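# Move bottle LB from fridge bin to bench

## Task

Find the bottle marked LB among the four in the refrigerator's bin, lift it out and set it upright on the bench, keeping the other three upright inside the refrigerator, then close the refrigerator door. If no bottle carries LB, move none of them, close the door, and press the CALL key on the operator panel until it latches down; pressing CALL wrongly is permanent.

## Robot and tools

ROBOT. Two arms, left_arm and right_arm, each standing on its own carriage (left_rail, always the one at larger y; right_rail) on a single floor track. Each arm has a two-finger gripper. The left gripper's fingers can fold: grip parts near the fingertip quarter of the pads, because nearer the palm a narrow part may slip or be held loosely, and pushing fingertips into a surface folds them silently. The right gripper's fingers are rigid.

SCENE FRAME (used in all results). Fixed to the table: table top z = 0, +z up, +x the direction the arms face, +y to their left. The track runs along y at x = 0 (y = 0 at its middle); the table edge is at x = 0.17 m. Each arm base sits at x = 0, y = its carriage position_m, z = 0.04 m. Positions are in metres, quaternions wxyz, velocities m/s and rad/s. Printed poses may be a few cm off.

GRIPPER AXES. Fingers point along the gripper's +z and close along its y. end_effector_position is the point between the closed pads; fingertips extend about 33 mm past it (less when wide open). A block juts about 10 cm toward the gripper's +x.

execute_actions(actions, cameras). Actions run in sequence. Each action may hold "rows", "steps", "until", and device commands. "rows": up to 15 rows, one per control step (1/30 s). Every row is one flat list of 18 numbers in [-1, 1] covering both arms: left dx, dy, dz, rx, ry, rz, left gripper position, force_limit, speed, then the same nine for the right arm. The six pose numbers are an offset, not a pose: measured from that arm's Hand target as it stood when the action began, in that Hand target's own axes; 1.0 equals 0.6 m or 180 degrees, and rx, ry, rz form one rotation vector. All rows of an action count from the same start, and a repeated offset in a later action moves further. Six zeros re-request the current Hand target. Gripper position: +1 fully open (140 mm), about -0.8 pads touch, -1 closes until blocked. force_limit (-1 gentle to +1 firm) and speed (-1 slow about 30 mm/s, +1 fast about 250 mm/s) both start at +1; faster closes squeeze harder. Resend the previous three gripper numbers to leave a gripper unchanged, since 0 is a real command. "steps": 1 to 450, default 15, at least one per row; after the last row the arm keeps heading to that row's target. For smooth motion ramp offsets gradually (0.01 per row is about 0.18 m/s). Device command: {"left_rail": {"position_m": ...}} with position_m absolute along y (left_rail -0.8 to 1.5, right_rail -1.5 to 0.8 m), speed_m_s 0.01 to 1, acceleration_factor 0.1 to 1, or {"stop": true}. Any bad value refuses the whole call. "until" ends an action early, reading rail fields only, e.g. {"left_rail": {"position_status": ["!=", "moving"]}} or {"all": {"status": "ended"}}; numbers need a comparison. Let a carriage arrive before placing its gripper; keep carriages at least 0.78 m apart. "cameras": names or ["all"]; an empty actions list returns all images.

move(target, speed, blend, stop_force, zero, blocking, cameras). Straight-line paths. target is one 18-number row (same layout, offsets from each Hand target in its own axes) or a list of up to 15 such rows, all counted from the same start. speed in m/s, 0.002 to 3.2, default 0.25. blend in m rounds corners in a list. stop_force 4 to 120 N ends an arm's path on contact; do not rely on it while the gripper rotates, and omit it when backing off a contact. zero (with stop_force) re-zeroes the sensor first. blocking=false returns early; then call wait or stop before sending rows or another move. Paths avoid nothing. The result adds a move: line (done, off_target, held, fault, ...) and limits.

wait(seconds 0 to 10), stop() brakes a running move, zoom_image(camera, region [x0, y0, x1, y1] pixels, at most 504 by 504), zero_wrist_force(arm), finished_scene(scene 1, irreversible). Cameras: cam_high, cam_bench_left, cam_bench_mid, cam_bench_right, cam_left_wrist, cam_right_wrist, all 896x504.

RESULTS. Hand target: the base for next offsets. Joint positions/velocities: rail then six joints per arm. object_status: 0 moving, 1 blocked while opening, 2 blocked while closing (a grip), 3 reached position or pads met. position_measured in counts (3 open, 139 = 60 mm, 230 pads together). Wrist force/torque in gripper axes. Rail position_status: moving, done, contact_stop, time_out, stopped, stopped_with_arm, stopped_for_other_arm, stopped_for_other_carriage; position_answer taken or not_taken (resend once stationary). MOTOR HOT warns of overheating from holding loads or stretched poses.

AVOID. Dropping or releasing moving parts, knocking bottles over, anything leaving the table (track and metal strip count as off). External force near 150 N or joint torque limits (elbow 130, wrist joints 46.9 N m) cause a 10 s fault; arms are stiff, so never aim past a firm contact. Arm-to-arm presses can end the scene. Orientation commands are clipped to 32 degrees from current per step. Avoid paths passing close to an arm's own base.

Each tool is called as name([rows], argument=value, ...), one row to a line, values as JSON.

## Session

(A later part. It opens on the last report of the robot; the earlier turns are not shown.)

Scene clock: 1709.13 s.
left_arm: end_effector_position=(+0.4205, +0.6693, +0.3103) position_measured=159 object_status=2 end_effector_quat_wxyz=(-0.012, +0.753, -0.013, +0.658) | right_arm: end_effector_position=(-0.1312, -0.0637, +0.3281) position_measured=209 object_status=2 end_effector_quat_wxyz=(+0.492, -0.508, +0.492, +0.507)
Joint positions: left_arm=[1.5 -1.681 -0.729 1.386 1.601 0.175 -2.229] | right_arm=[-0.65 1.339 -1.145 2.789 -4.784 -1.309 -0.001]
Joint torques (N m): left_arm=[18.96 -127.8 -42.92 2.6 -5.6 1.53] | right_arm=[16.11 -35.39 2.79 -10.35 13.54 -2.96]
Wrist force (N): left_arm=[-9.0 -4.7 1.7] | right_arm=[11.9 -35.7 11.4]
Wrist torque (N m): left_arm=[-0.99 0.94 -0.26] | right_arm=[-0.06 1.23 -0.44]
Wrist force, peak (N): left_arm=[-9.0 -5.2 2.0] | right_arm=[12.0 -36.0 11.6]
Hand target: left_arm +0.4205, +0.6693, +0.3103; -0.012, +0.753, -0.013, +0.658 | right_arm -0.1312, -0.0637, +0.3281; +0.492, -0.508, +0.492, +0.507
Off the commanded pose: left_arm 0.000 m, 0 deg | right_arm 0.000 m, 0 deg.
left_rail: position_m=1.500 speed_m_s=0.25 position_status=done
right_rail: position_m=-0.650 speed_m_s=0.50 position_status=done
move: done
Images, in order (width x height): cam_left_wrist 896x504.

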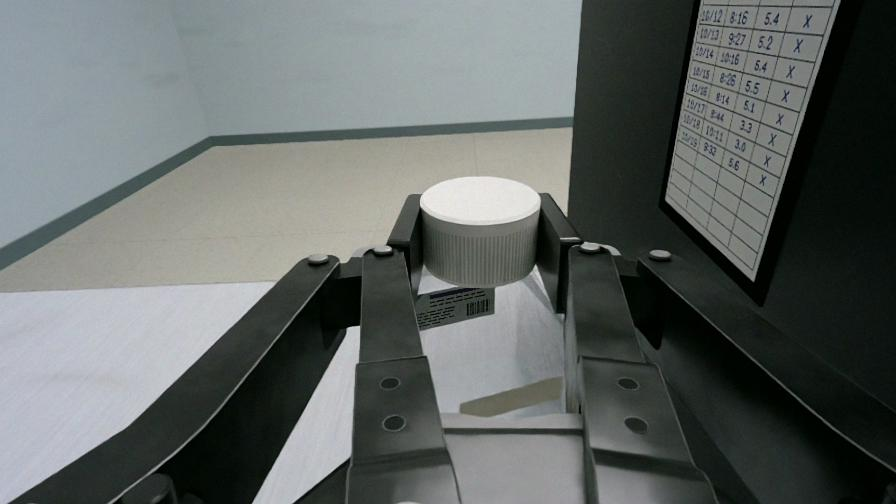

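move(target=[-0.182,0,0.0255,0,0,0,-1,-0.05,-1,0,0,0,0,0,0,-1,-0.7,-1], speed=0.06)

move(target=[-0.08,0,0.011,0,0,0,-1,-0.05,-1,0,0,0,0,0,0,-1,-0.7,-1], speed=0.012, stop_force=8, cameras=["cam_left_wrist"])

Scene clock: 1714.70 s.
left_arm: end_effector_position=(+0.4209, +0.6732, +0.2003) position_measured=159 object_status=2 end_effector_quat_wxyz=(-0.012, +0.753, -0.013, +0.658) | right_arm: end_effector_position=(-0.1312, -0.0637, +0.3281) position_measured=209 object_status=2 end_effector_quat_wxyz=(+0.492, -0.508, +0.492, +0.507)
Joint positions: left_arm=[1.5 -1.681 -0.614 1.398 1.473 0.175 -2.228] | right_arm=[-0.65 1.339 -1.145 2.789 -4.784 -1.309 -0.001]
Joint torques (N m): left_arm=[5.06 -99.15 -40.57 3.18 -4.45 2.63] | right_arm=[12.04 -37.45 2.46 -9.77 14.23 -2.29]
Wrist force (N): left_arm=[-9.2 -5.2 1.6] | right_arm=[12.0 -35.8 11.4]
Wrist torque (N m): left_arm=[-1.08 0.98 -0.26] | right_arm=[-0.08 1.19 -0.44]
Wrist force, peak (N): left_arm=[-9.5 -5.2 1.9] | right_arm=[12.0 -36.2 11.5]
Hand target: left_arm +0.4210, +0.6732, +0.2001; -0.012, +0.753, -0.013, +0.658 | right_arm -0.1312, -0.0637, +0.3281; +0.492, -0.508, +0.492, +0.507
Off the commanded pose: left_arm 0.000 m, 0 deg | right_arm 0.000 m, 0 deg.
left_rail: position_m=1.500 speed_m_s=0.25 position_status=done
right_rail: position_m=-0.650 speed_m_s=0.50 position_status=done
move: done

Scene clock: 1718.83 s.
left_arm: end_effector_position=(+0.4210, +0.6745, +0.1651) position_measured=159 object_status=2 end_effector_quat_wxyz=(-0.012, +0.753, -0.013, +0.658) | right_arm: end_effector_position=(-0.1312, -0.0637, +0.3281) position_measured=209 object_status=2 end_effector_quat_wxyz=(+0.492, -0.508, +0.492, +0.507)
Joint positions: left_arm=[1.5 -1.681 -0.574 1.394 1.436 0.175 -2.228] | right_arm=[-0.65 1.339 -1.145 2.789 -4.784 -1.309 -0.001]
Joint torques (N m): left_arm=[-14.61 -127.02 -23.47 5.39 -2.04 -2.26] | right_arm=[12.9 -35.24 3.3 -10.06 13.35 -2.25]
Wrist force (N): left_arm=[-3.2 -5.6 0.9] | right_arm=[12.0 -35.5 11.4]
Wrist torque (N m): left_arm=[-0.82 0.79 -0.05] | right_arm=[-0.01 1.20 -0.44]
Wrist force, peak (N): left_arm=[9.3 -9.8 0.7] | right_arm=[12.1 -36.1 11.4]
Hand target: left_arm +0.4210, +0.6745, +0.1651; -0.012, +0.753, -0.013, +0.658 (not the last commanded pose) | right_arm -0.1312, -0.0637, +0.3281; +0.492, -0.508, +0.492, +0.507
Off the commanded pose: left_arm 0.013 m, 0 deg | right_arm 0.000 m, 0 deg.
left_rail: position_m=1.500 speed_m_s=0.25 position_status=done
right_rail: position_m=-0.650 speed_m_s=0.50 position_status=done
move: contact (left_arm)
Images, in order (width x height): cam_left_wrist 896x504.

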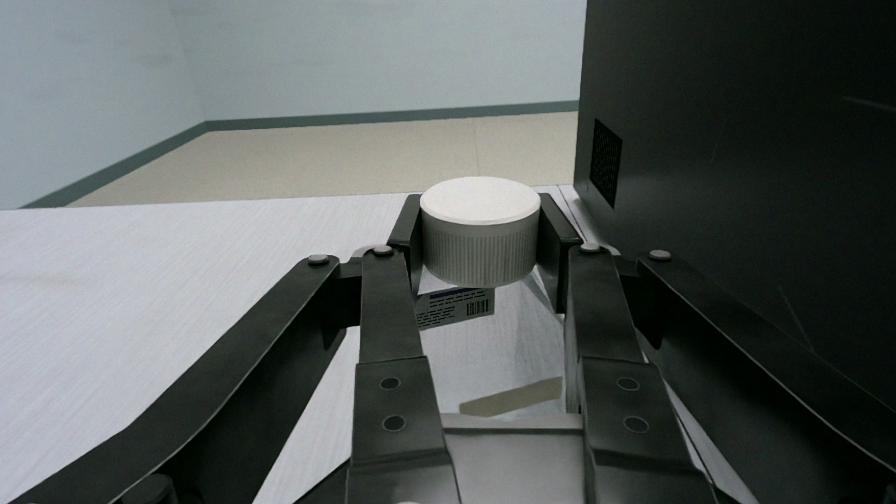

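move(target=[0,0,0,0,0,0,0.1,-1,-1,0,0,0,0,0,0,-1,-0.7,-1], speed=0.05)

move(target=[0.05,0,-0.25,0,0,0,0.1,-1,-1,0,0,0,0,0,0,-1,-0.7,-1], speed=0.12, cameras=["cam_left_wrist"])

Scene clock: 1722.17 s.
left_arm: end_effector_position=(+0.4210, +0.6745, +0.1651) position_measured=117 object_status=0 end_effector_quat_wxyz=(-0.012, +0.753, -0.013, +0.658) | right_arm: end_effector_position=(-0.1312, -0.0637, +0.3281) position_measured=209 object_status=2 end_effector_quat_wxyz=(+0.492, -0.508, +0.492, +0.507)
Joint positions: left_arm=[1.5 -1.681 -0.574 1.394 1.436 0.175 -2.228] | right_arm=[-0.65 1.339 -1.145 2.789 -4.784 -1.309 -0.001]
Joint torques (N m): left_arm=[-16.48 -124.48 -25.33 5.18 -1.49 -1.01] | right_arm=[13 -36.08 3.96 -10.1 13.47 -2.41]
Wrist force (N): left_arm=[-4.4 -4.5 1.1] | right_arm=[12.0 -36.1 11.3]
Wrist torque (N m): left_arm=[-0.91 0.83 -0.08] | right_arm=[-0.15 1.20 -0.43]
Wrist force, peak (N): left_arm=[-5.2 -5.5 0.9] | right_arm=[12.0 -36.1 11.4]
Hand target: left_arm +0.4210, +0.6745, +0.1651; -0.012, +0.753, -0.013, +0.658 | right_arm -0.1312, -0.0637, +0.3281; +0.492, -0.508, +0.492, +0.507
Off the commanded pose: left_arm 0.000 m, 0 deg | right_arm 0.000 m, 0 deg.
left_rail: position_m=1.500 speed_m_s=0.25 position_status=done
right_rail: position_m=-0.650 speed_m_s=0.50 position_status=done
move: done

Scene clock: 1724.00 s.
left_arm: end_effector_position=(+0.2765, +0.6733, +0.2150) position_measured=117 object_status=3 end_effector_quat_wxyz=(-0.012, +0.753, -0.013, +0.658) | right_arm: end_effector_position=(-0.1312, -0.0637, +0.3281) position_measured=209 object_status=2 end_effector_quat_wxyz=(+0.492, -0.508, +0.492, +0.507)
Joint positions: left_arm=[1.5 -1.856 -0.641 1.504 1.83 0.316 -2.676] | right_arm=[-0.65 1.339 -1.145 2.789 -4.784 -1.309 -0.001]
Joint torques (N m): left_arm=[-17.95 -122.02 -24.25 4.89 1.02 -3.03] | right_arm=[13.57 -35.61 2.31 -10.17 13.98 -2.42]
Wrist force (N): left_arm=[-4.3 -4.2 1.0] | right_arm=[11.8 -35.8 11.5]
Wrist torque (N m): left_arm=[-0.85 0.77 0.09] | right_arm=[-0.08 1.24 -0.43]
Wrist force, peak (N): left_arm=[-4.8 -4.5 2.4] | right_arm=[12.1 -36.0 11.5]
Hand target: left_arm +0.2764, +0.6733, +0.2150; -0.012, +0.753, -0.013, +0.658 | right_arm -0.1312, -0.0637, +0.3281; +0.492, -0.508, +0.492, +0.507
Off the commanded pose: left_arm 0.000 m, 0 deg | right_arm 0.000 m, 0 deg.
left_rail: position_m=1.500 speed_m_s=0.25 position_status=done
right_rail: position_m=-0.650 speed_m_s=0.50 position_status=done
move: done
Images, in order (width x height): cam_left_wrist 896x504.

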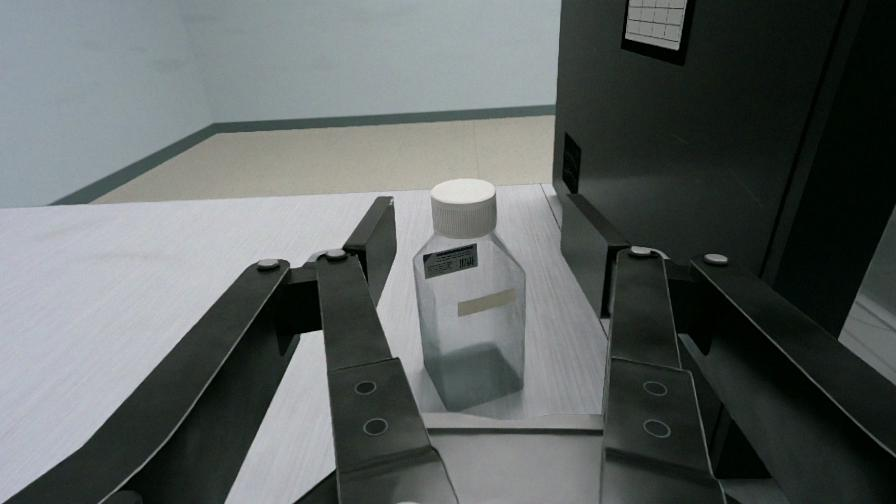

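execute_actions(actions=[])

Scene clock: 1739.57 s.
left_arm: end_effector_position=(+0.2764, +0.6733, +0.2150) position_measured=117 object_status=3 end_effector_quat_wxyz=(-0.012, +0.753, -0.013, +0.658) | right_arm: end_effector_position=(-0.1312, -0.0637, +0.3281) position_measured=209 object_status=2 end_effector_quat_wxyz=(+0.492, -0.508, +0.492, +0.507)
Joint positions: left_arm=[1.5 -1.856 -0.641 1.504 1.83 0.316 -2.676] | right_arm=[-0.65 1.339 -1.145 2.789 -4.784 -1.309 -0.001]
Joint velocities: within noise
Joint torques (N m): left_arm=[-19 -123.45 -22.35 5.35 1.13 -2.97] | right_arm=[13.15 -39.03 3.82 -10.49 13.98 -2.68]
Motor temperatures (°C): left_arm=[30 33 39 37 28 29] | right_arm=[29 29 30 32 37 31]
Wrist force (N): left_arm=[-4.4 -4.1 0.9] | right_arm=[11.9 -35.8 11.3]
Wrist torque (N m): left_arm=[-0.83 0.80 0.09] | right_arm=[-0.09 1.22 -0.44]
Wrist force, peak (N): left_arm=[-4.5 -4.8 1.0] | right_arm=[11.9 -36.0 11.6]
Hand target: left_arm +0.2764, +0.6733, +0.2150; -0.012, +0.753, -0.013, +0.658 | right_arm -0.1312, -0.0637, +0.3281; +0.492, -0.508, +0.492, +0.507
Tool commands: left_gripper/position=+0.1 left_gripper/force_limit=-1.0 left_gripper/speed=-1.0 right_gripper/position=-1.0 right_gripper/force_limit=-0.7 right_gripper/speed=-1.0
Off the commanded pose: left_arm 0.000 m, 0 deg | right_arm 0.000 m, 0 deg.
left_rail: position_m=1.500 speed_m_s=0.25 position_status=done
right_rail: position_m=-0.650 speed_m_s=0.50 position_status=done

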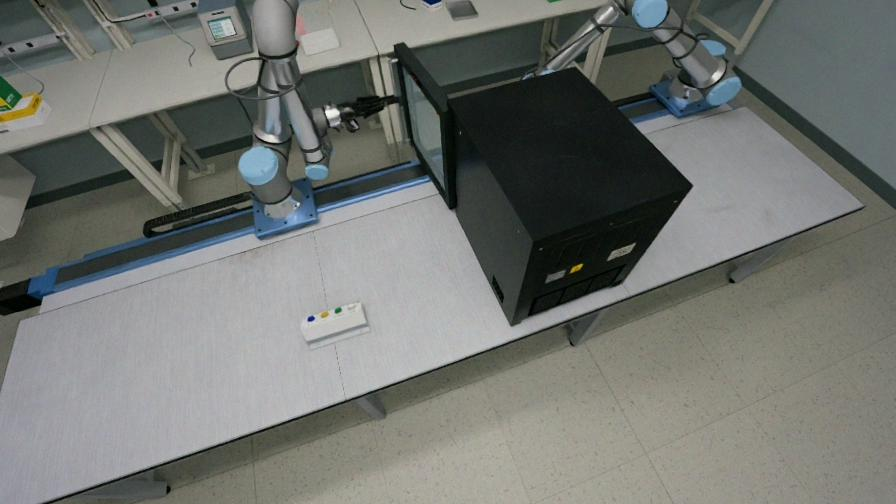

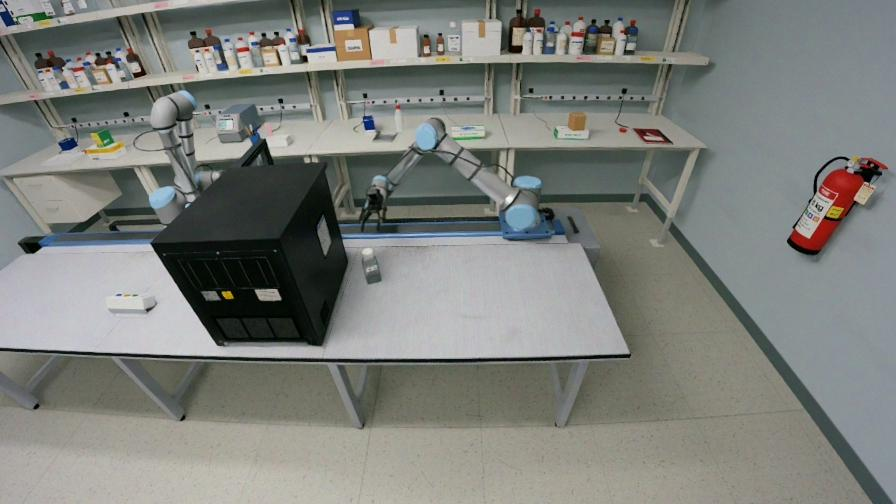

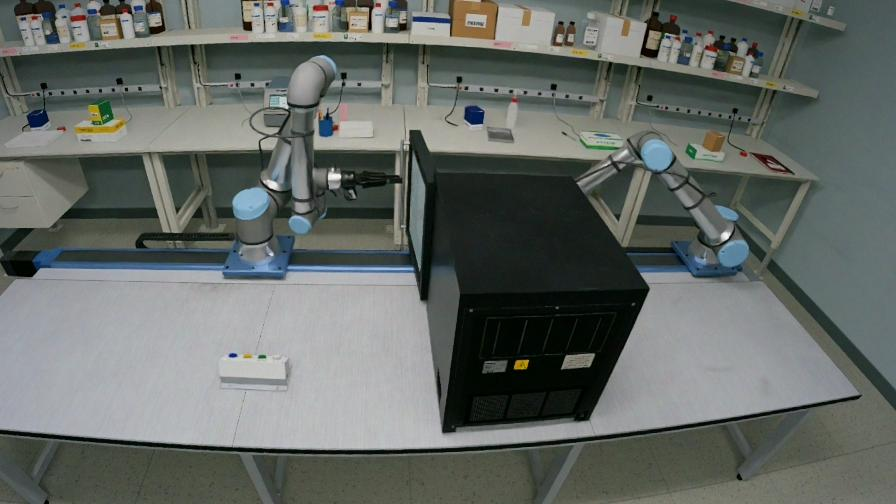

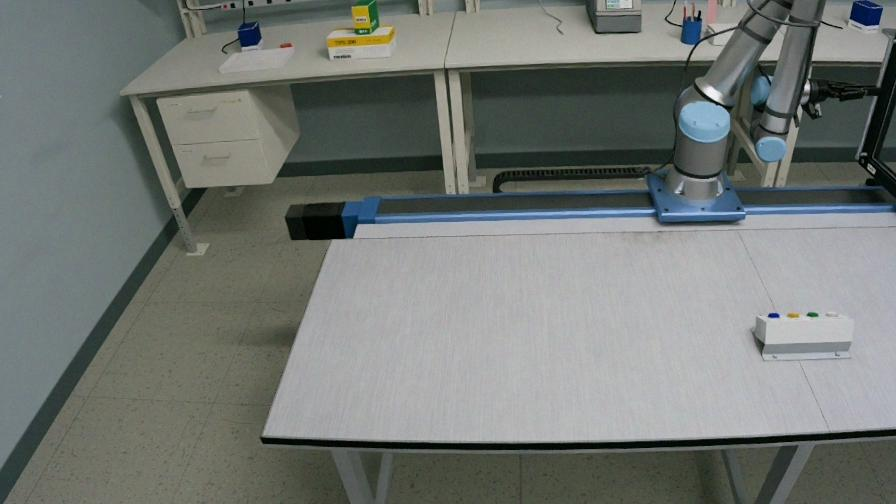

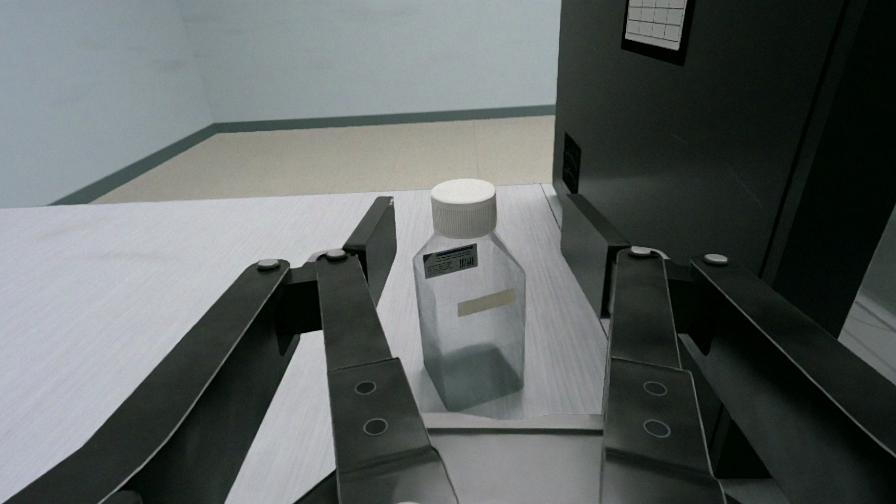

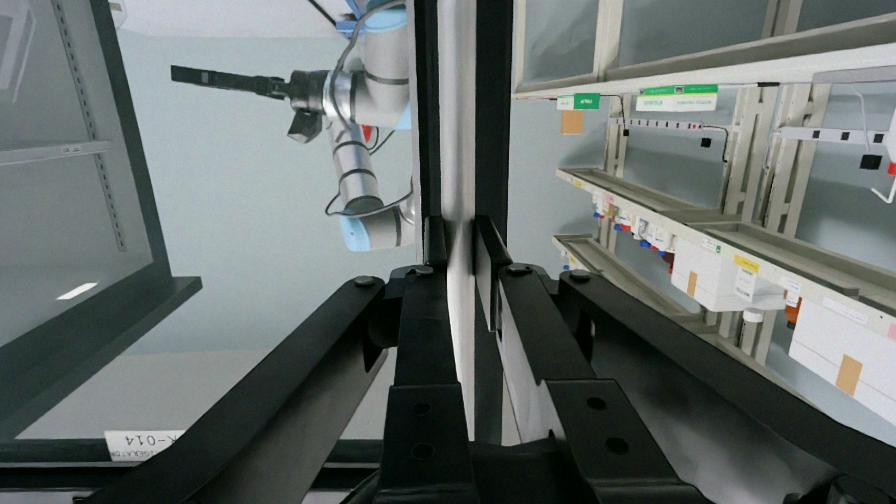

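move([
  [0.077,-0.462,0.131,-0.193,0,0.026,0.1,-1,-1,0,0,0,0,0,0,-1,-0.7,-1],
  [0.0074,-0.41,0.241,-0.385,0,0.052,0.1,-1,-1,0,0,0,0,0,0,-1,-0.7,-1],
], blend=[0.03,0], speed=0.15, cameras=["cam_left_wrist"])

Scene clock: 1754.30 s.
left_arm: end_effector_position=(+0.4212, +0.9191, +0.2087) position_measured=117 object_status=3 end_effector_quat_wxyz=(+0.367, +0.623, -0.442, +0.531) | right_arm: end_effector_position=(-0.1312, -0.0637, +0.3281) position_measured=209 object_status=2 end_effector_quat_wxyz=(+0.492, -0.508, +0.492, +0.507)
Joint positions: left_arm=[1.5 -1.157 -1.518 2.421 -0.734 1.635 0.022] | right_arm=[-0.65 1.339 -1.145 2.789 -4.784 -1.309 -0.001]
Joint torques (N m): left_arm=[17.19 -19.98 -41.06 -4.66 2.48 1.58] | right_arm=[8.37 -36.6 3.55 -10.31 13.61 -2.49]
Wrist force (N): left_arm=[-4.3 -4.3 1.2] | right_arm=[11.7 -35.7 11.2]
Wrist torque (N m): left_arm=[-0.89 0.80 -0.25] | right_arm=[-0.06 1.27 -0.44]
Wrist force, peak (N): left_arm=[-4.6 -5.1 1.2] | right_arm=[12.0 -36.2 11.8]
Hand target: left_arm +0.4212, +0.9191, +0.2087; +0.367, +0.623, -0.442, +0.531 | right_arm -0.1312, -0.0637, +0.3281; +0.492, -0.508, +0.492, +0.507
Off the commanded pose: left_arm 0.000 m, 0 deg | right_arm 0.000 m, 0 deg.
left_rail: position_m=1.500 speed_m_s=0.25 position_status=done
right_rail: position_m=-0.650 speed_m_s=0.50 position_status=done
move: done
Images, in order (width x height): cam_left_wrist 896x504.

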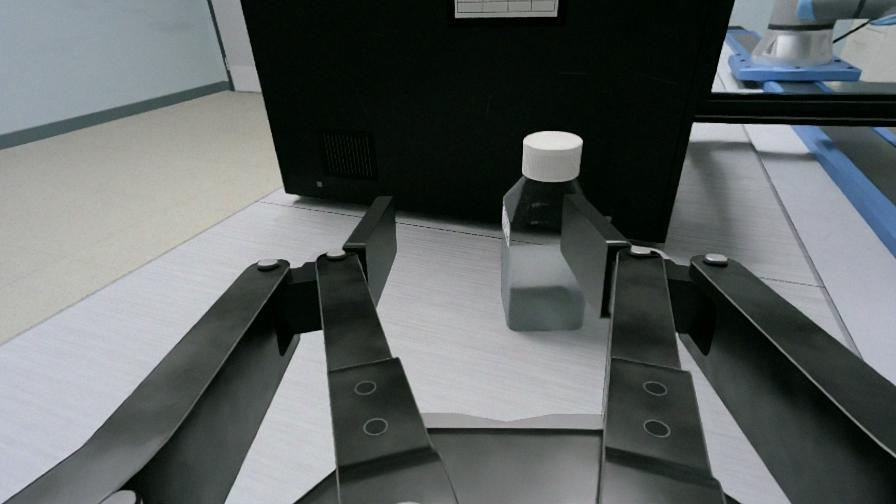

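move(target=[-0.152,0.0705,-0.005,0,0.105,0,0.1,-1,-1,0,0,0,0,0,0,-1,-0.7,-1], speed=0.12, cameras=["cam_left_wrist"])

zoom_image(camera="cam_left_wrist", region=[370, 80, 590, 330])

Scene clock: 1760.40 s.
left_arm: end_effector_position=(+0.3762, +0.9222, +0.1188) position_measured=117 object_status=3 end_effector_quat_wxyz=(+0.435, +0.528, -0.376, +0.626) | right_arm: end_effector_position=(-0.1312, -0.0637, +0.3281) position_measured=209 object_status=2 end_effector_quat_wxyz=(+0.492, -0.508, +0.492, +0.507)
Joint positions: left_arm=[1.5 -1.272 -1.055 2.616 -1.722 1.526 0.019] | right_arm=[-0.65 1.339 -1.145 2.789 -4.784 -1.309 -0.001]
Joint torques (N m): left_arm=[-16.89 -35.08 1.96 -6.21 -2.49 1.77] | right_arm=[13.22 -37.37 3.77 -10.32 13.56 -2.27]
Wrist force (N): left_arm=[-4.4 -4.6 1.5] | right_arm=[11.9 -35.7 11.4]
Wrist torque (N m): left_arm=[-0.87 0.85 -0.22] | right_arm=[-0.05 1.21 -0.44]
Wrist force, peak (N): left_arm=[-5.6 -4.4 1.0] | right_arm=[12.2 -36.0 11.4]
Hand target: left_arm +0.3762, +0.9222, +0.1188; +0.435, +0.528, -0.376, +0.626 | right_arm -0.1312, -0.0637, +0.3281; +0.492, -0.508, +0.492, +0.507
Off the commanded pose: left_arm 0.000 m, 0 deg | right_arm 0.000 m, 0 deg.
left_rail: position_m=1.500 speed_m_s=0.25 position_status=done
right_rail: position_m=-0.650 speed_m_s=0.50 position_status=done
move: done
Images, in order (width x height): cam_left_wrist 896x504.

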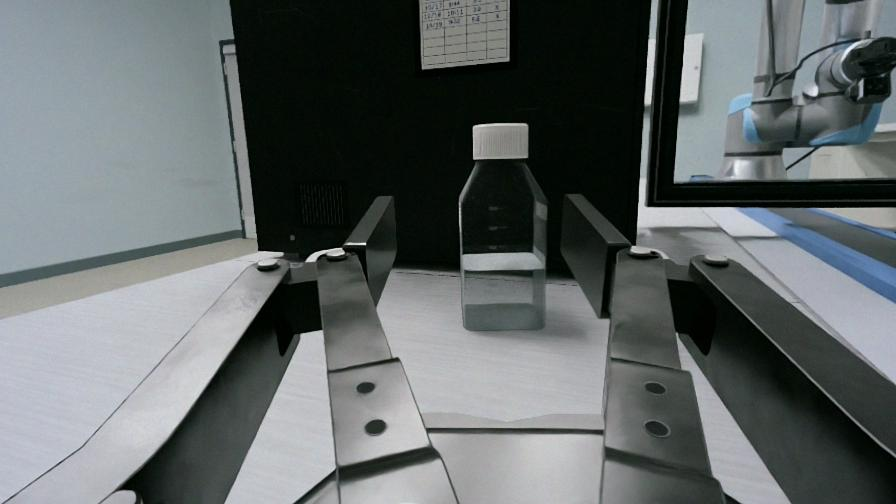

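Scaled by 2.016 from the camera's 896x504 image, which has a finer 1280x720 frame.

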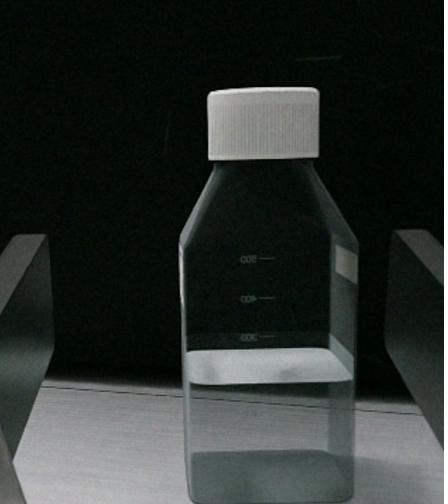

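move(target=[0.027,-0.23,0.126,-0.18,-0.03,-0.035,0.1,-1,-1,0,0,0,0,0,0,-1,-0.7,-1], speed=0.12, cameras=["cam_left_wrist"])

zoom_image(camera="cam_left_wrist", region=[370, 80, 590, 330])

Scene clock: 1782.20 s.
left_arm: end_effector_position=(+0.5301, +0.9012, +0.1485) position_measured=117 object_status=3 end_effector_quat_wxyz=(+0.580, +0.433, -0.526, +0.446) | right_arm: end_effector_position=(-0.1312, -0.0637, +0.3281) position_measured=209 object_status=2 end_effector_quat_wxyz=(+0.492, -0.508, +0.492, +0.507)
Joint positions: left_arm=[1.5 -0.682 -0.999 2.041 -1.203 2.68 -0.178] | right_arm=[-0.65 1.339 -1.145 2.789 -4.784 -1.309 -0.001]
Joint torques (N m): left_arm=[20.66 -63.85 -35.37 0.48 2.06 -3.08] | right_arm=[10.33 -35.45 2.7 -10.28 13.77 -2.58]
Wrist force (N): left_arm=[-4.7 -4.4 1.6] | right_arm=[12.0 -35.5 11.5]
Wrist torque (N m): left_arm=[-0.81 0.93 0.07] | right_arm=[-0.02 1.20 -0.44]
Wrist force, peak (N): left_arm=[-4.5 -5.9 1.1] | right_arm=[12.0 -36.2 11.6]
Hand target: left_arm +0.5302, +0.9012, +0.1485; +0.580, +0.433, -0.526, +0.446 | right_arm -0.1312, -0.0637, +0.3281; +0.492, -0.508, +0.492, +0.507
Off the commanded pose: left_arm 0.000 m, 0 deg | right_arm 0.000 m, 0 deg.
left_rail: position_m=1.500 speed_m_s=0.25 position_status=done
right_rail: position_m=-0.650 speed_m_s=0.50 position_status=done
move: done
Images, in order (width x height): cam_left_wrist 896x504.

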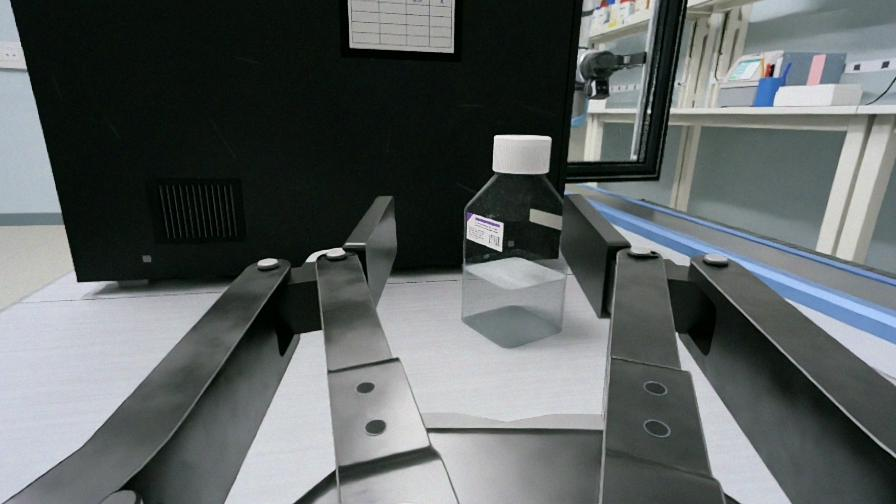

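Scaled by 2.016 from the camera's 896x504 image, which has a finer 1280x720 frame.

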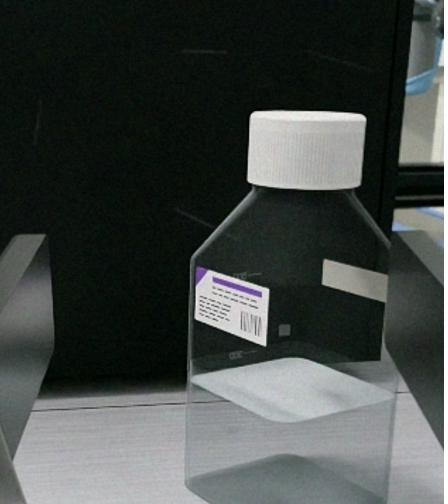

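zoom_image(camera="cam_left_wrist", region=[455, 190, 575, 280])

Scaled by 4.200 from the camera's 896x504 image, which has a finer 1280x720 frame.

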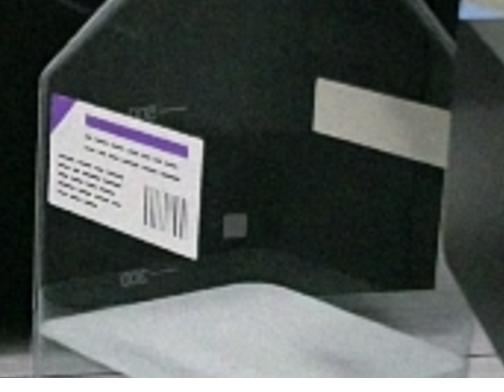

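move([
  [0.085,0.23,-0.025,0.194,0,0.014,0.1,-1,-1,0,0,0,0,0,0,-1,-0.7,-1],
  [0.165,0.319,0.036,0.377,0,0.027,0.1,-1,-1,0,0,0,0,0,0,-1,-0.7,-1],
  [0.078,0.304,0.467,0.572,-0.0485,-0.0195,0.1,-1,-1,0,0,0,0,0,0,-1,-0.7,-1],
], speed=0.15, blend=[0.04,0.04,0], cameras=["cam_left_wrist"])

zoom_image(camera="cam_left_wrist", region=[400, 220, 540, 340])

Scene clock: 1801.87 s.
left_arm: end_effector_position=(+0.2923, +0.6729, +0.2212) position_measured=117 object_status=3 end_effector_quat_wxyz=(-0.002, +0.765, -0.004, +0.643) | right_arm: end_effector_position=(-0.1312, -0.0637, +0.3281) position_measured=209 object_status=2 end_effector_quat_wxyz=(+0.492, -0.508, +0.492, +0.507)
Joint positions: left_arm=[1.5 -1.835 -1.045 1.752 -1.299 -0.313 0.578] | right_arm=[-0.65 1.339 -1.145 2.789 -4.784 -1.309 -0.001]
Joint torques (N m): left_arm=[18.24 -105.2 -32.82 -3.96 -0.71 2.75] | right_arm=[11.62 -39.2 2.13 -10.36 13.13 -1.71]
Wrist force (N): left_arm=[-4.4 -4.2 0.8] | right_arm=[11.7 -35.8 11.6]
Wrist torque (N m): left_arm=[-0.85 0.83 -0.24] | right_arm=[-0.08 1.26 -0.44]
Wrist force, peak (N): left_arm=[-5.1 -6.2 1.6] | right_arm=[12.2 -36.1 11.4]
Hand target: left_arm +0.2924, +0.6729, +0.2212; -0.002, +0.766, -0.004, +0.643 | right_arm -0.1312, -0.0637, +0.3281; +0.492, -0.508, +0.492, +0.507
Off the commanded pose: left_arm 0.000 m, 0 deg | right_arm 0.000 m, 0 deg.
left_rail: position_m=1.500 speed_m_s=0.25 position_status=done
right_rail: position_m=-0.650 speed_m_s=0.50 position_status=done
move: done
Images, in order (width x height): cam_left_wrist 896x504.

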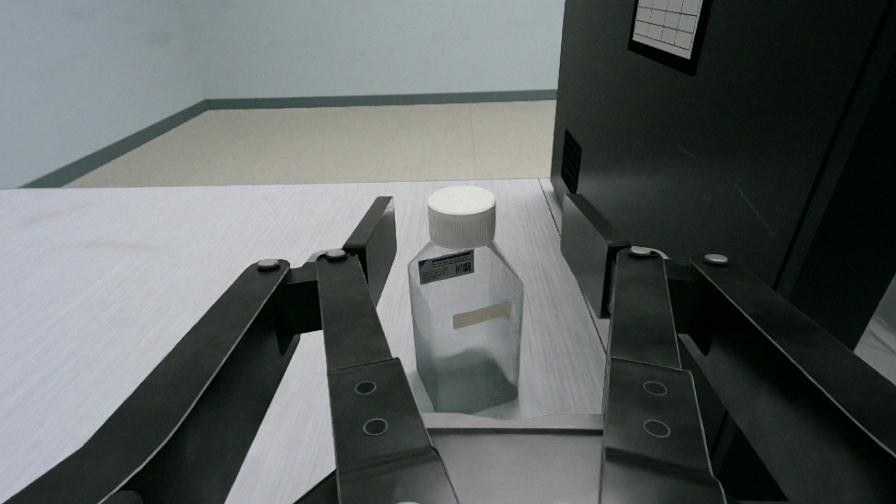

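Scaled by 3.600 from the camera's 896x504 image, which has a finer 1280x720 frame.

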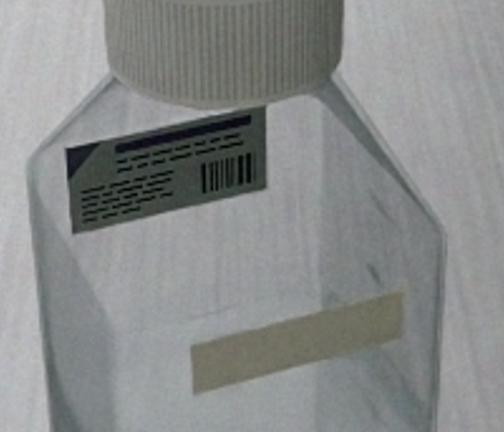

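move(target=[-0.06,-0.005,0.196,0,0.01,0,0.1,-1,-1,0,0,0,0,0,0,-1,-0.7,-1], speed=0.08, cameras=["cam_left_wrist"])

Scene clock: 1826.20 s.
left_arm: end_effector_position=(+0.4020, +0.6760, +0.1656) position_measured=117 object_status=3 end_effector_quat_wxyz=(-0.002, +0.755, -0.004, +0.655) | right_arm: end_effector_position=(-0.1312, -0.0637, +0.3281) position_measured=209 object_status=2 end_effector_quat_wxyz=(+0.492, -0.508, +0.492, +0.507)
Joint positions: left_arm=[1.5 -1.705 -0.972 1.83 -1.682 -0.193 0.824] | right_arm=[-0.65 1.339 -1.145 2.789 -4.784 -1.309 -0.001]
Joint torques (N m): left_arm=[20.54 -76.54 -29.3 -4.87 4.37 2.02] | right_arm=[11.65 -35.86 3.87 -10.16 13.26 -2.47]
Wrist force (N): left_arm=[-4.6 -4.0 0.6] | right_arm=[11.8 -35.6 11.5]
Wrist torque (N m): left_arm=[-0.73 0.88 -0.23] | right_arm=[-0.03 1.24 -0.44]
Wrist force, peak (N): left_arm=[-4.5 -4.5 1.9] | right_arm=[12.1 -36.1 11.7]
Hand target: left_arm +0.4020, +0.6760, +0.1656; -0.002, +0.755, -0.004, +0.655 | right_arm -0.1312, -0.0637, +0.3281; +0.492, -0.508, +0.492, +0.507
Off the commanded pose: left_arm 0.000 m, 0 deg | right_arm 0.000 m, 0 deg.
left_rail: position_m=1.500 speed_m_s=0.25 position_status=done
right_rail: position_m=-0.650 speed_m_s=0.50 position_status=done
move: done
Images, in order (width x height): cam_left_wrist 896x504.

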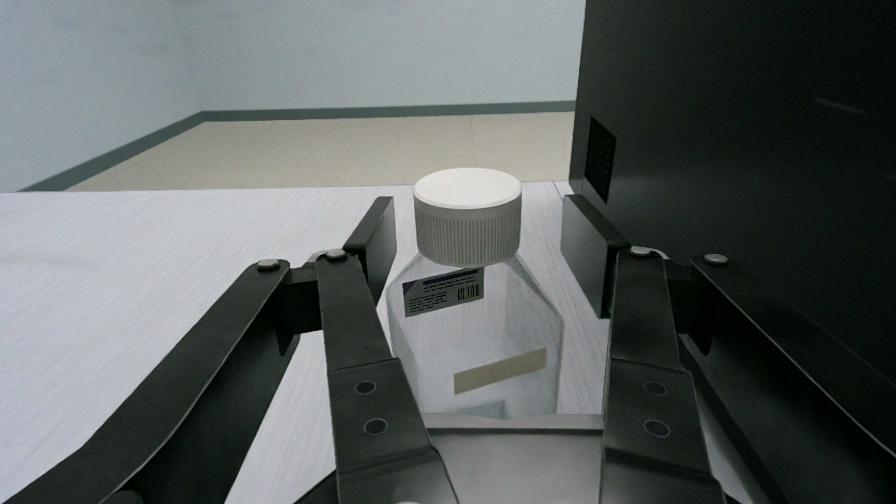

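move([
  [0.001,-0.0075,0.0352,0,0,0,0.1,-1,-1,0,0,0,0,0,0,-1,-0.7,-1],
  [0.001,-0.0075,0.0352,0,0,0,-1,-0.05,-1,0,0,0,0,0,0,-1,-0.7,-1],
], speed=0.05, cameras=["cam_left_wrist"])

Scene clock: 1831.37 s.
left_arm: end_effector_position=(+0.4230, +0.6804, +0.1632) position_measured=159 object_status=0 end_effector_quat_wxyz=(-0.002, +0.755, -0.004, +0.655) | right_arm: end_effector_position=(-0.1312, -0.0637, +0.3281) position_measured=209 object_status=2 end_effector_quat_wxyz=(+0.492, -0.508, +0.492, +0.507)
Joint positions: left_arm=[1.5 -1.679 -0.969 1.855 -1.816 -0.177 0.931] | right_arm=[-0.65 1.339 -1.145 2.789 -4.784 -1.309 -0.001]
Joint torques (N m): left_arm=[17.32 -107.34 -28.04 -4.74 4.69 2.19] | right_arm=[12.03 -39.25 3.66 -10.48 13.58 -2.1]
Wrist force (N): left_arm=[-4.2 -3.2 -0.4] | right_arm=[11.8 -35.9 11.3]
Wrist torque (N m): left_arm=[-0.95 0.81 -0.52] | right_arm=[-0.10 1.24 -0.44]
Wrist force, peak (N): left_arm=[-4.9 -4.5 1.1] | right_arm=[12.0 -36.0 11.9]
Hand target: left_arm +0.4230, +0.6805, +0.1632; -0.002, +0.755, -0.004, +0.655 | right_arm -0.1312, -0.0637, +0.3281; +0.492, -0.508, +0.492, +0.507
Off the commanded pose: left_arm 0.000 m, 0 deg | right_arm 0.000 m, 0 deg.
left_rail: position_m=1.500 speed_m_s=0.25 position_status=done
right_rail: position_m=-0.650 speed_m_s=0.50 position_status=done
move: done
Images, in order (width x height): cam_left_wrist 896x504.

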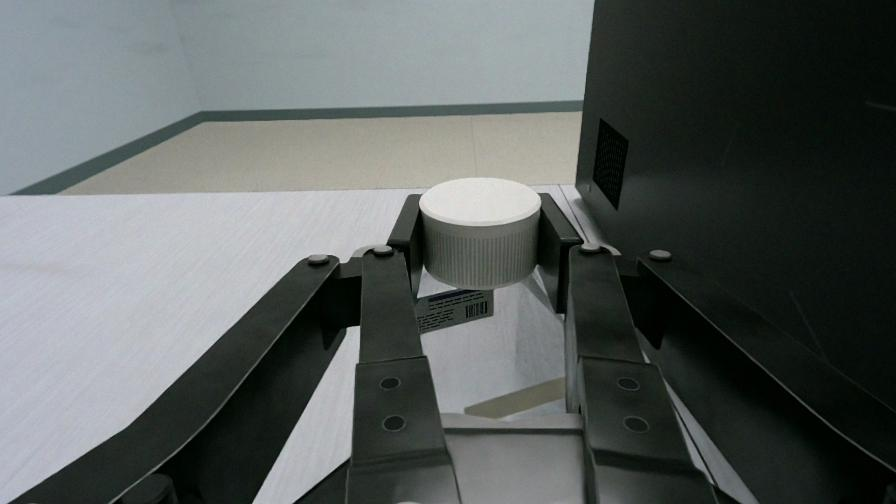

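move([
  [0.033,0,-0.0047,0,0,0,-1,-0.05,-1,0,0,0,0,0,0,-1,-0.7,-1],
  [0.198,0,-0.028,0,0,0,-1,-0.05,-1,0,0,0,0,0,0,-1,-0.7,-1],
  [0.1355,-0.05,-0.47,0,0,0,-1,-0.05,-1,0,0,0,0,0,0,-1,-0.7,-1],
], speed=[0.03,0.1,0.12], blend=[0.005,0.04,0], cameras=["cam_left_wrist"])

Scene clock: 1847.13 s.
left_arm: end_effector_position=(+0.1556, +0.7103, +0.2837) position_measured=159 object_status=2 end_effector_quat_wxyz=(-0.002, +0.755, -0.004, +0.655) | right_arm: end_effector_position=(-0.1312, -0.0637, +0.3281) position_measured=209 object_status=2 end_effector_quat_wxyz=(+0.492, -0.508, +0.492, +0.507)
Joint positions: left_arm=[1.5 -2.014 -1.097 1.693 -0.918 -0.462 0.299] | right_arm=[-0.65 1.339 -1.145 2.789 -4.784 -1.309 -0.001]
Joint torques (N m): left_arm=[-19.21 -72.16 -50.28 3.46 -0.96 -2.79] | right_arm=[12.58 -37.3 2.39 -10.3 13.22 -2.19]
Wrist force (N): left_arm=[-8.4 -4.2 1.5] | right_arm=[11.7 -35.9 11.4]
Wrist torque (N m): left_arm=[-0.82 0.80 0.11] | right_arm=[-0.11 1.27 -0.44]
Wrist force, peak (N): left_arm=[-9.1 -4.5 1.5] | right_arm=[12.1 -36.1 11.5]
Hand target: left_arm +0.1554, +0.7103, +0.2837; -0.002, +0.755, -0.004, +0.655 | right_arm -0.1312, -0.0637, +0.3281; +0.492, -0.508, +0.492, +0.507
Off the commanded pose: left_arm 0.000 m, 0 deg | right_arm 0.000 m, 0 deg.
left_rail: position_m=1.500 speed_m_s=0.25 position_status=done
right_rail: position_m=-0.650 speed_m_s=0.50 position_status=done
move: done
Images, in order (width x height): cam_left_wrist 896x504.

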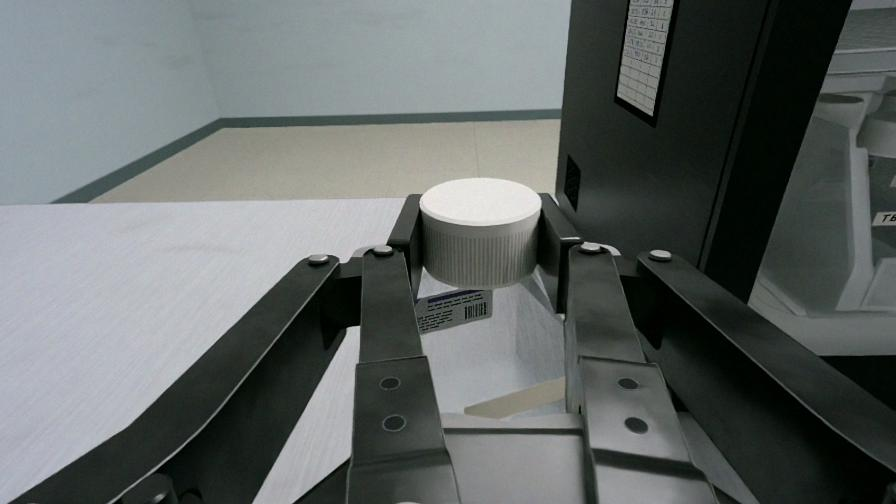

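execute_actions([
  {"left_rail":{"position_m":1.0,"speed_m_s":0.25,"acceleration_factor":0.25},"steps":150,"until":{"left_rail":{"position_status":["!=","moving"]}}},
], cameras=["cam_left_wrist","cam_right_wrist"])

zoom_image(camera="cam_left_wrist", region=[300, 100, 650, 350])

Scene clock: 1853.67 s.
left_arm: end_effector_position=(+0.1554, +0.2103, +0.2837) position_measured=159 object_status=2 end_effector_quat_wxyz=(-0.002, +0.755, -0.004, +0.655) | right_arm: end_effector_position=(-0.1312, -0.0637, +0.3281) position_measured=209 object_status=2 end_effector_quat_wxyz=(+0.492, -0.508, +0.492, +0.507)
Joint positions: left_arm=[1 -2.014 -1.097 1.692 -0.917 -0.462 0.299] | right_arm=[-0.65 1.339 -1.145 2.789 -4.784 -1.309 -0.001]
Joint torques (N m): left_arm=[-13.26 -76.47 -44.55 1.16 2.24 -3.13] | right_arm=[10.68 -39.57 2.95 -10.02 13.39 -1.87]
Wrist force (N): left_arm=[-8.4 -4.5 1.6] | right_arm=[11.9 -35.5 11.4]
Wrist torque (N m): left_arm=[-0.89 0.81 0.11] | right_arm=[-0.01 1.22 -0.44]
Wrist force, peak (N): left_arm=[-8.7 -5.0 1.5] | right_arm=[11.8 -36.1 11.5]
Hand target: left_arm +0.1554, +0.2103, +0.2837; -0.002, +0.755, -0.004, +0.655 | right_arm -0.1312, -0.0637, +0.3281; +0.492, -0.508, +0.492, +0.507
Tool commands: left_gripper/position=-1.0 left_gripper/force_limit=-0.05 left_gripper/speed=-1.0 right_gripper/position=-1.0 right_gripper/force_limit=-0.7 right_gripper/speed=-1.0
Off the commanded pose: left_arm 0.000 m, 0 deg | right_arm 0.000 m, 0 deg.
left_rail: position_m=1.000 speed_m_s=0.25 position_status=done
right_rail: position_m=-0.650 speed_m_s=0.50 position_status=done
Images, in order (width x height): cam_left_wrist 896x504, cam_right_wrist 896x504.

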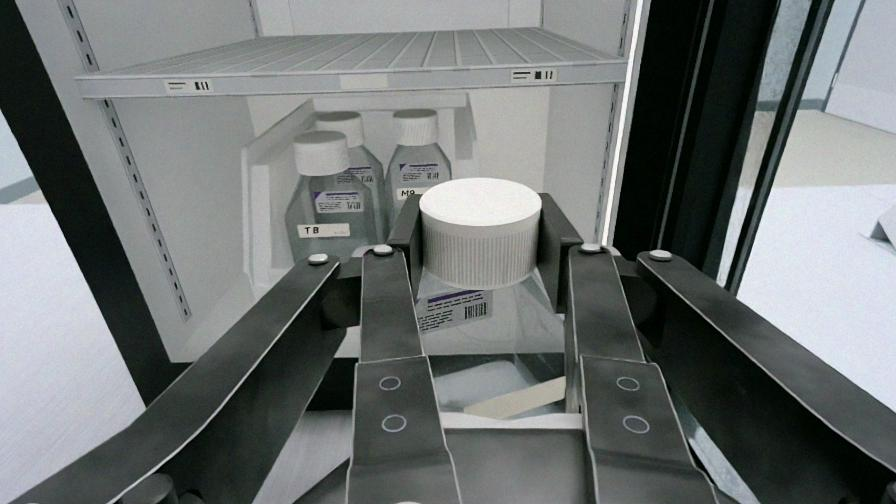

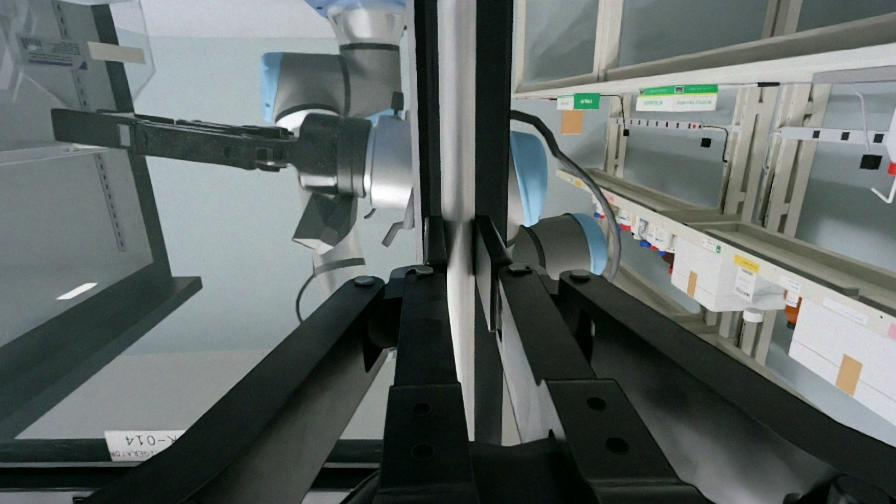

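Scaled by 1.440 from the camera's 896x504 image, which has a finer 1280x720 frame.

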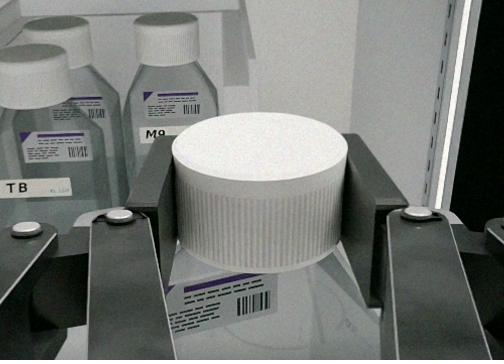

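zoom_image(camera="cam_left_wrist", region=[280, 150, 440, 250])

Scaled by 3.150 from the camera's 896x504 image, which has a finer 1280x720 frame.

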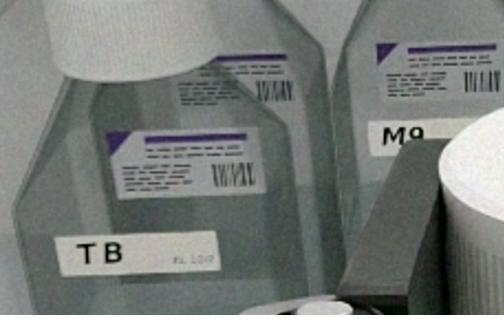

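move(target=[0.002,0.0145,0,-0.0935,0,0.0132,-1,-0.05,-1,0,0,0,0,0,0,-1,-0.7,-1], speed=0.1, cameras=["cam_left_wrist"])

zoom_image(camera="cam_left_wrist", region=[100, 50, 600, 400])

Scene clock: 1881.93 s.
left_arm: end_effector_position=(+0.1555, +0.2016, +0.2849) position_measured=159 object_status=2 end_effector_quat_wxyz=(+0.095, +0.747, -0.115, +0.648) | right_arm: end_effector_position=(-0.1312, -0.0637, +0.3281) position_measured=209 object_status=2 end_effector_quat_wxyz=(+0.492, -0.508, +0.492, +0.507)
Joint positions: left_arm=[1 -2.05 -1.253 1.971 -1.397 -0.23 0.674] | right_arm=[-0.65 1.339 -1.145 2.789 -4.784 -1.309 -0.001]
Joint torques (N m): left_arm=[-9.2 -89.67 -34.05 -4.96 4.93 2.96] | right_arm=[13 -39.46 2.73 -9.94 13.19 -2.53]
Wrist force (N): left_arm=[-8.1 -4.0 1.5] | right_arm=[11.9 -36.1 11.3]
Wrist torque (N m): left_arm=[-0.78 0.76 -0.25] | right_arm=[-0.14 1.23 -0.44]
Wrist force, peak (N): left_arm=[-8.7 -4.6 1.4] | right_arm=[12.1 -36.2 11.3]
Hand target: left_arm +0.1555, +0.2016, +0.2849; +0.095, +0.747, -0.116, +0.648 | right_arm -0.1312, -0.0637, +0.3281; +0.492, -0.508, +0.492, +0.507
Off the commanded pose: left_arm 0.000 m, 0 deg | right_arm 0.000 m, 0 deg.
left_rail: position_m=1.000 speed_m_s=0.25 position_status=done
right_rail: position_m=-0.650 speed_m_s=0.50 position_status=done
move: done
Images, in order (width x height): cam_left_wrist 896x504.

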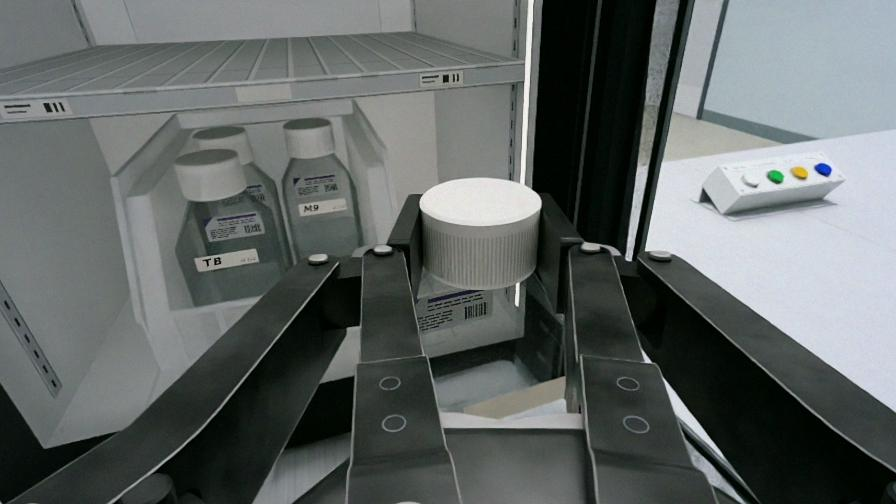

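Scaled by 1.008 from the camera's 896x504 image, which has a finer 1280x720 frame.

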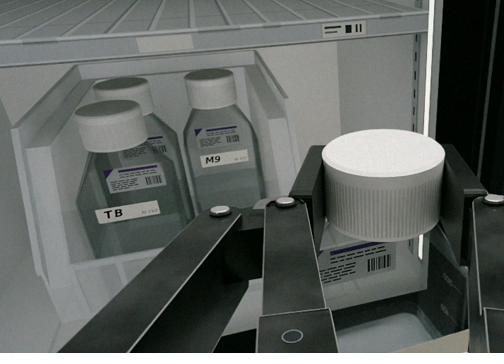

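move(target=[0.005,0,0.363,0,0,0,-1,-0.05,-1,0,0,0,0,0,0,-1,-0.7,-1], speed=0.04, stop_force=12, cameras=["cam_left_wrist"])

Scene clock: 1893.00 s.
left_arm: end_effector_position=(+0.3619, +0.1380, +0.2566) position_measured=159 object_status=2 end_effector_quat_wxyz=(+0.095, +0.747, -0.116, +0.648) | right_arm: end_effector_position=(-0.1312, -0.0637, +0.3281) position_measured=209 object_status=2 end_effector_quat_wxyz=(+0.492, -0.508, +0.492, +0.507)
Joint positions: left_arm=[1 -1.749 -0.949 1.978 -3.295 -0.188 2.282] | right_arm=[-0.65 1.339 -1.145 2.789 -4.784 -1.309 -0.001]
Joint torques (N m): left_arm=[19.37 -73.2 -41.62 -7.6 0.27 1.92] | right_arm=[10.79 -37.66 2.88 -10.71 13.34 -2.62]
Wrist force (N): left_arm=[-8.8 -7.5 -2.5] | right_arm=[11.3 -35.6 11.8]
Wrist torque (N m): left_arm=[-0.91 0.67 -0.11] | right_arm=[-0.06 1.23 -0.44]
Wrist force, peak (N): left_arm=[-9.1 -10.0 -6.2] | right_arm=[11.8 -37.1 11.7]
Hand target: left_arm +0.3619, +0.1380, +0.2566; +0.095, +0.747, -0.116, +0.648 | right_arm -0.1312, -0.0637, +0.3281; +0.492, -0.508, +0.492, +0.507
Off the commanded pose: left_arm 0.000 m, 0 deg | right_arm 0.000 m, 0 deg.
left_rail: position_m=1.000 speed_m_s=0.25 position_status=done
right_rail: position_m=-0.650 speed_m_s=0.50 position_status=done
move: done
Images, in order (width x height): cam_left_wrist 896x504.

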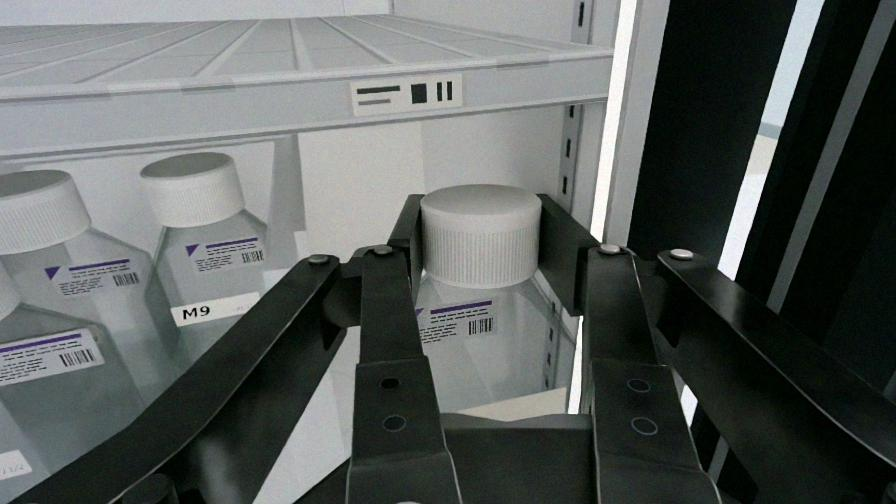

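zoom_image(camera="cam_left_wrist", region=[0, 150, 300, 500])

Scaled by 1.440 from the camera's 896x504 image, which has a finer 1280x720 frame.

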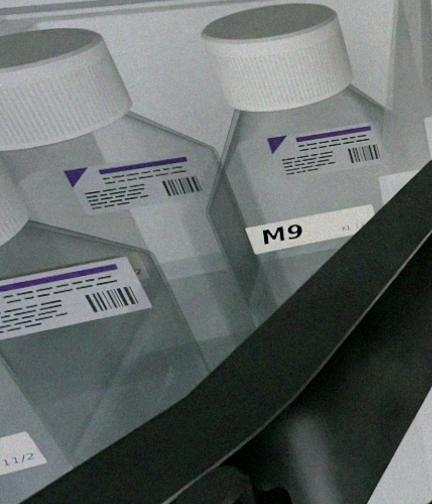

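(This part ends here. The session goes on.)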